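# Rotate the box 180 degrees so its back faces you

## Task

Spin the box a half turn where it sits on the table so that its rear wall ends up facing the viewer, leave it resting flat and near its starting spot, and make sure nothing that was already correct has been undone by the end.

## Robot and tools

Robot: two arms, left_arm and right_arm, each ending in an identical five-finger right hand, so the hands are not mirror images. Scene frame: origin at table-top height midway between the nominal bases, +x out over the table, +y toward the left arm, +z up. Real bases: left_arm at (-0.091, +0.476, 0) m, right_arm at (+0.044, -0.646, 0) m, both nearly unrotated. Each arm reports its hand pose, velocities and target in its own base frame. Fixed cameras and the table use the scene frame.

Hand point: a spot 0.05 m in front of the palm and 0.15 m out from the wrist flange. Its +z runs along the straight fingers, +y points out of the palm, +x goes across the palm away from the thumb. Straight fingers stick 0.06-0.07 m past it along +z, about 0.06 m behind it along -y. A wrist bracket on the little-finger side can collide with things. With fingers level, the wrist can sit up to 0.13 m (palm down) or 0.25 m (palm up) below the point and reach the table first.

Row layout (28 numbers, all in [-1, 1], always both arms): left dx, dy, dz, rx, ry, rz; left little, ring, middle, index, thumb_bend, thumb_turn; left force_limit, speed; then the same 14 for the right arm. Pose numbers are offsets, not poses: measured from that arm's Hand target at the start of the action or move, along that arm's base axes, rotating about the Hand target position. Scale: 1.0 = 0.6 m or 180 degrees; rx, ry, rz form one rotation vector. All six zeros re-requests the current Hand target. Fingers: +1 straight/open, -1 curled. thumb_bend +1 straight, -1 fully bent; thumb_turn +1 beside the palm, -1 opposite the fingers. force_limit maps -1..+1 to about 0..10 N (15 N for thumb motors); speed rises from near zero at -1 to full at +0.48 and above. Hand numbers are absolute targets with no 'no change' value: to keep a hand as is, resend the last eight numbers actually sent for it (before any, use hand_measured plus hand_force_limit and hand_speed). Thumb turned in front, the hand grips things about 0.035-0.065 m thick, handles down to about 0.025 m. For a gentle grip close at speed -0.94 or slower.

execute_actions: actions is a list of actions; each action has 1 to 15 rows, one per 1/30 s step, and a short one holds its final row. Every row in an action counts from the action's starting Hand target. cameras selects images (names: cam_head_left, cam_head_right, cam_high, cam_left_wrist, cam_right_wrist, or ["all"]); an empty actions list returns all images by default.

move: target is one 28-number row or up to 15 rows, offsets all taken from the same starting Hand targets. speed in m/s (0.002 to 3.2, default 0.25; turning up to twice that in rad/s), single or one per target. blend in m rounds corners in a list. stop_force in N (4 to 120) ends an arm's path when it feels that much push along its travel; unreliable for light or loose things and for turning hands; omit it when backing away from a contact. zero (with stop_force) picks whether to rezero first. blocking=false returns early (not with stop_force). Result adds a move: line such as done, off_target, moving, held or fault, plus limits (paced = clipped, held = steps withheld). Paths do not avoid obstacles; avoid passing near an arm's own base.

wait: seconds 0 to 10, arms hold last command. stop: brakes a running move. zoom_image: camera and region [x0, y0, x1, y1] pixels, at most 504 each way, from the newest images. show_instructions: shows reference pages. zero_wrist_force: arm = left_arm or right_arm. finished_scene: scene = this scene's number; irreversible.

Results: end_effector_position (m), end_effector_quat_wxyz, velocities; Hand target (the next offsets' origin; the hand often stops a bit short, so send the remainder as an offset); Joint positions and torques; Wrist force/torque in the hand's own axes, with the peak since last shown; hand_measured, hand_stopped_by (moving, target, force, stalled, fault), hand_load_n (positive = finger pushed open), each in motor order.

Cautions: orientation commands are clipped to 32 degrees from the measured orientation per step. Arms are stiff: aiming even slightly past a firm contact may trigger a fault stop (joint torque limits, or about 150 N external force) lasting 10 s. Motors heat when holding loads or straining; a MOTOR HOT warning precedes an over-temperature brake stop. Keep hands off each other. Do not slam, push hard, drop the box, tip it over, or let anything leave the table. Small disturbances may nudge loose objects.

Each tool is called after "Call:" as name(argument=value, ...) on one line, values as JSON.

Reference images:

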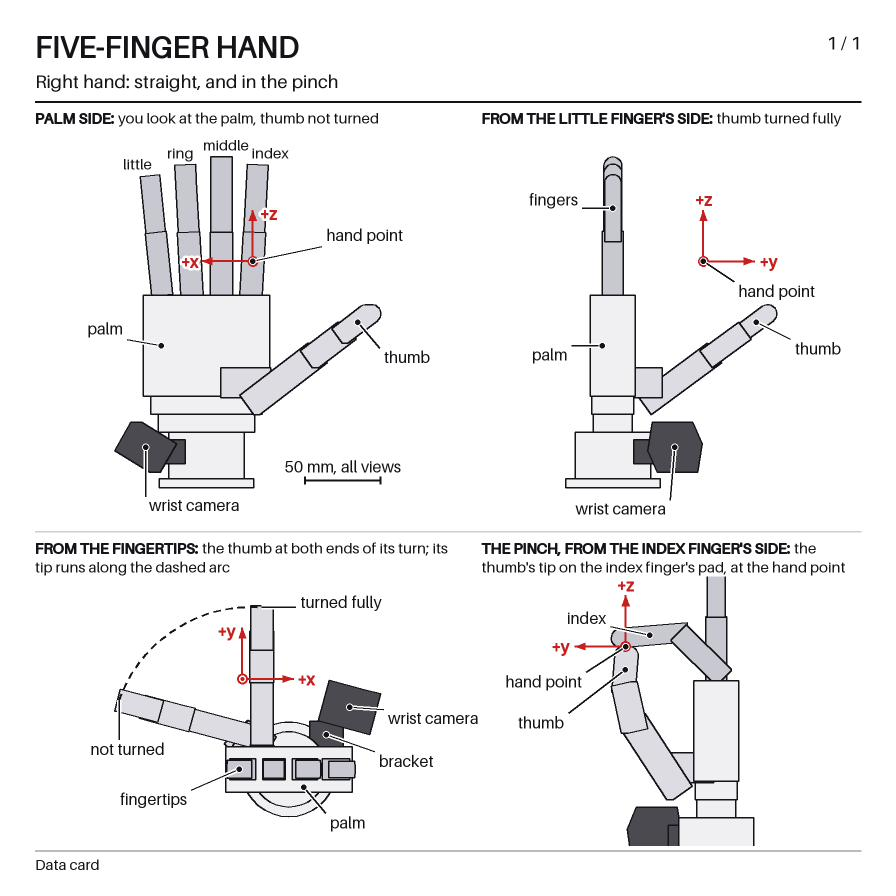

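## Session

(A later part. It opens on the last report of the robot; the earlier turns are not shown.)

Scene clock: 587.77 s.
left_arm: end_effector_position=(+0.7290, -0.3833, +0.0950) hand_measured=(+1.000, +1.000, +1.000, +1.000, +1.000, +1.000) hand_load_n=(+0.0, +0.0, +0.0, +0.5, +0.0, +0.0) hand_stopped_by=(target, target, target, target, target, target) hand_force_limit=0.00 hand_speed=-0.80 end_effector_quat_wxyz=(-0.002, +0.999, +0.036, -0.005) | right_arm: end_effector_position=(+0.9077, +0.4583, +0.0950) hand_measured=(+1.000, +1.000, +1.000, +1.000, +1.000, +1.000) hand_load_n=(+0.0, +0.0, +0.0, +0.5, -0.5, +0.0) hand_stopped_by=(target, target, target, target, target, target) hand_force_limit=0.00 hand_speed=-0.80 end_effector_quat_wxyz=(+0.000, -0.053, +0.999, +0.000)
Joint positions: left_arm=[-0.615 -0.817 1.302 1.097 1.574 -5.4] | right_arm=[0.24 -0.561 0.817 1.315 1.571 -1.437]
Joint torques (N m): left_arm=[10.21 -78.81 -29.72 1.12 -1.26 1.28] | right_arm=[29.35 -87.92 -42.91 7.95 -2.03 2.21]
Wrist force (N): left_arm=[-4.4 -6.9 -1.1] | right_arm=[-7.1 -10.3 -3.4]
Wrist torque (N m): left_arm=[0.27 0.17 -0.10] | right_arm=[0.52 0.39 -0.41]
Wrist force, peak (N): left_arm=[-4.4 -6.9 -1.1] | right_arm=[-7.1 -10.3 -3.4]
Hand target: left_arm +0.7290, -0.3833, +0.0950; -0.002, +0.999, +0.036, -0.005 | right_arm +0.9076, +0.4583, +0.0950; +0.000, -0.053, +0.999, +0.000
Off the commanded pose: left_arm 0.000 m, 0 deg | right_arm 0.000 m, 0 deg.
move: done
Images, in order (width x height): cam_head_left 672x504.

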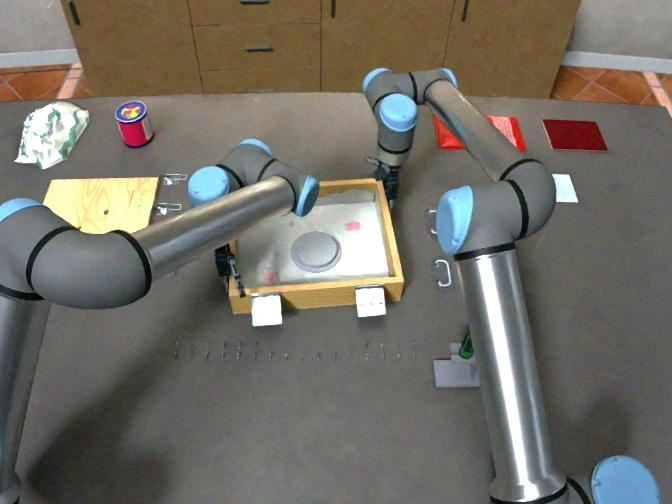

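Call:
move(target=[[0.0,0.05,0,0,0,0,1,1,1,1,1,1,0,-0.8,0.0,-0.05,0,0,0,0,1,1,1,1,1,1,0,-0.8],[0.0,0.05,0.25,0,0,0,1,1,1,1,1,1,0,-0.8,0,-0.05,0.25,0,0,0,1,1,1,1,1,1,0,-0.8],[-0.05,0.3,0.3,0,0,0,1,1,1,1,1,1,0,-0.8,-0.1,-0.35,0.3,0,0,0,1,1,1,1,1,1,0,-0.8]], speed=[0.15,0.3,0.4], blend=[0.01,0.03,0], cameras=["cam_head_left","cam_high"])

Call:
zoom_image(camera="cam_head_left", region=[190, 150, 440, 370])

Scene clock: 597.83 s.
left_arm: end_effector_position=(+0.6990, -0.2034, +0.2749) hand_measured=(+1.000, +1.000, +1.000, +1.000, +1.000, +1.000) hand_load_n=(+0.0, +0.0, +0.0, +0.0, +0.0, +0.0) hand_stopped_by=(target, target, target, target, target, target) hand_force_limit=0.00 hand_speed=-0.80 end_effector_quat_wxyz=(-0.002, +0.999, +0.036, -0.005) | right_arm: end_effector_position=(+0.8477, +0.2484, +0.2750) hand_measured=(+1.000, +1.000, +1.000, +1.000, +1.000, +1.000) hand_load_n=(+0.0, +0.0, +0.0, +0.0, -0.5, +0.0) hand_stopped_by=(target, target, target, target, target, target) hand_force_limit=0.00 hand_speed=-0.80 end_effector_quat_wxyz=(+0.000, -0.053, +0.999, +0.000)
Joint positions: left_arm=[-0.43 -1.064 1.377 1.27 1.572 -5.215] | right_arm=[0.014 -0.89 1.092 1.369 1.571 -1.663]
Joint torques (N m): left_arm=[12.82 -100.24 -28.4 1.73 2.23 2.24] | right_arm=[-10.51 -100.03 -26.18 0.64 -1.65 -2.25]
Wrist force (N): left_arm=[0.5 0.9 -0.4] | right_arm=[-1.4 1.8 -3.2]
Wrist torque (N m): left_arm=[0.17 0.11 0.08] | right_arm=[0.37 0.45 0.20]
Wrist force, peak (N): left_arm=[-4.2 -7.2 -1.1] | right_arm=[-7.2 -10.4 -3.1]
Hand target: left_arm +0.6990, -0.2033, +0.2750; -0.002, +0.999, +0.036, -0.005 | right_arm +0.8476, +0.2483, +0.2750; +0.000, -0.053, +0.999, +0.000
Off the commanded pose: left_arm 0.000 m, 0 deg | right_arm 0.000 m, 0 deg.
move: done
Images, in order (width x height): cam_head_left 672x504, cam_high 672x504.

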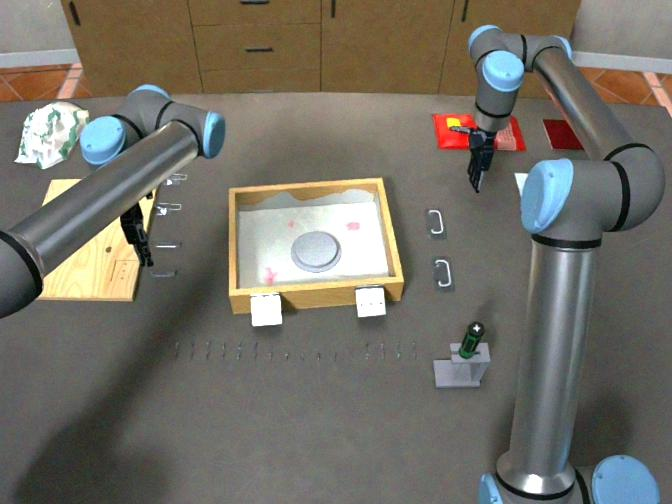

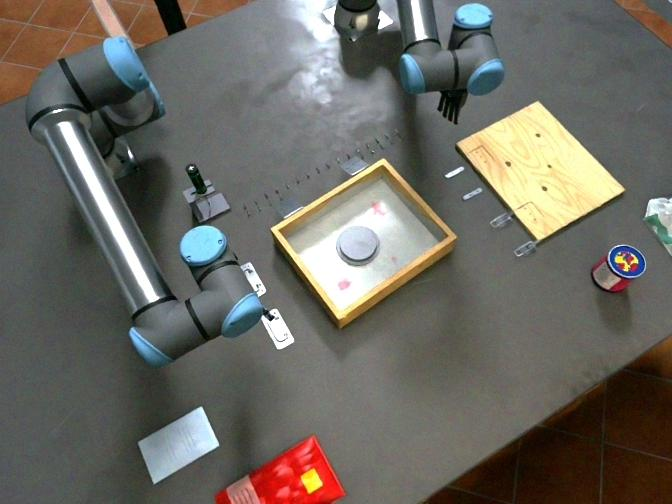

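Scaled by 2.016 from the camera's 672x504 image, which has a finer 960x720 frame.

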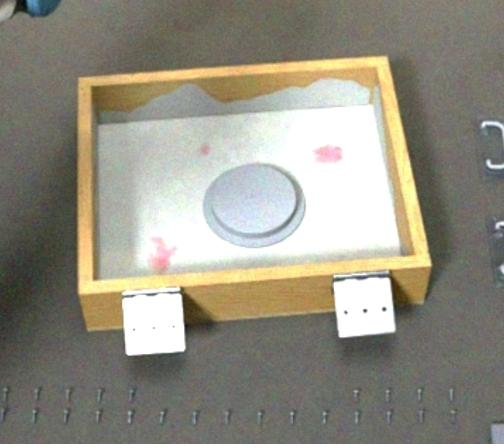

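The box now stands half-turned, back wall toward the robot, at its original place.

Call:
finished_scene(scene=2)

The scene is finished: the task was done.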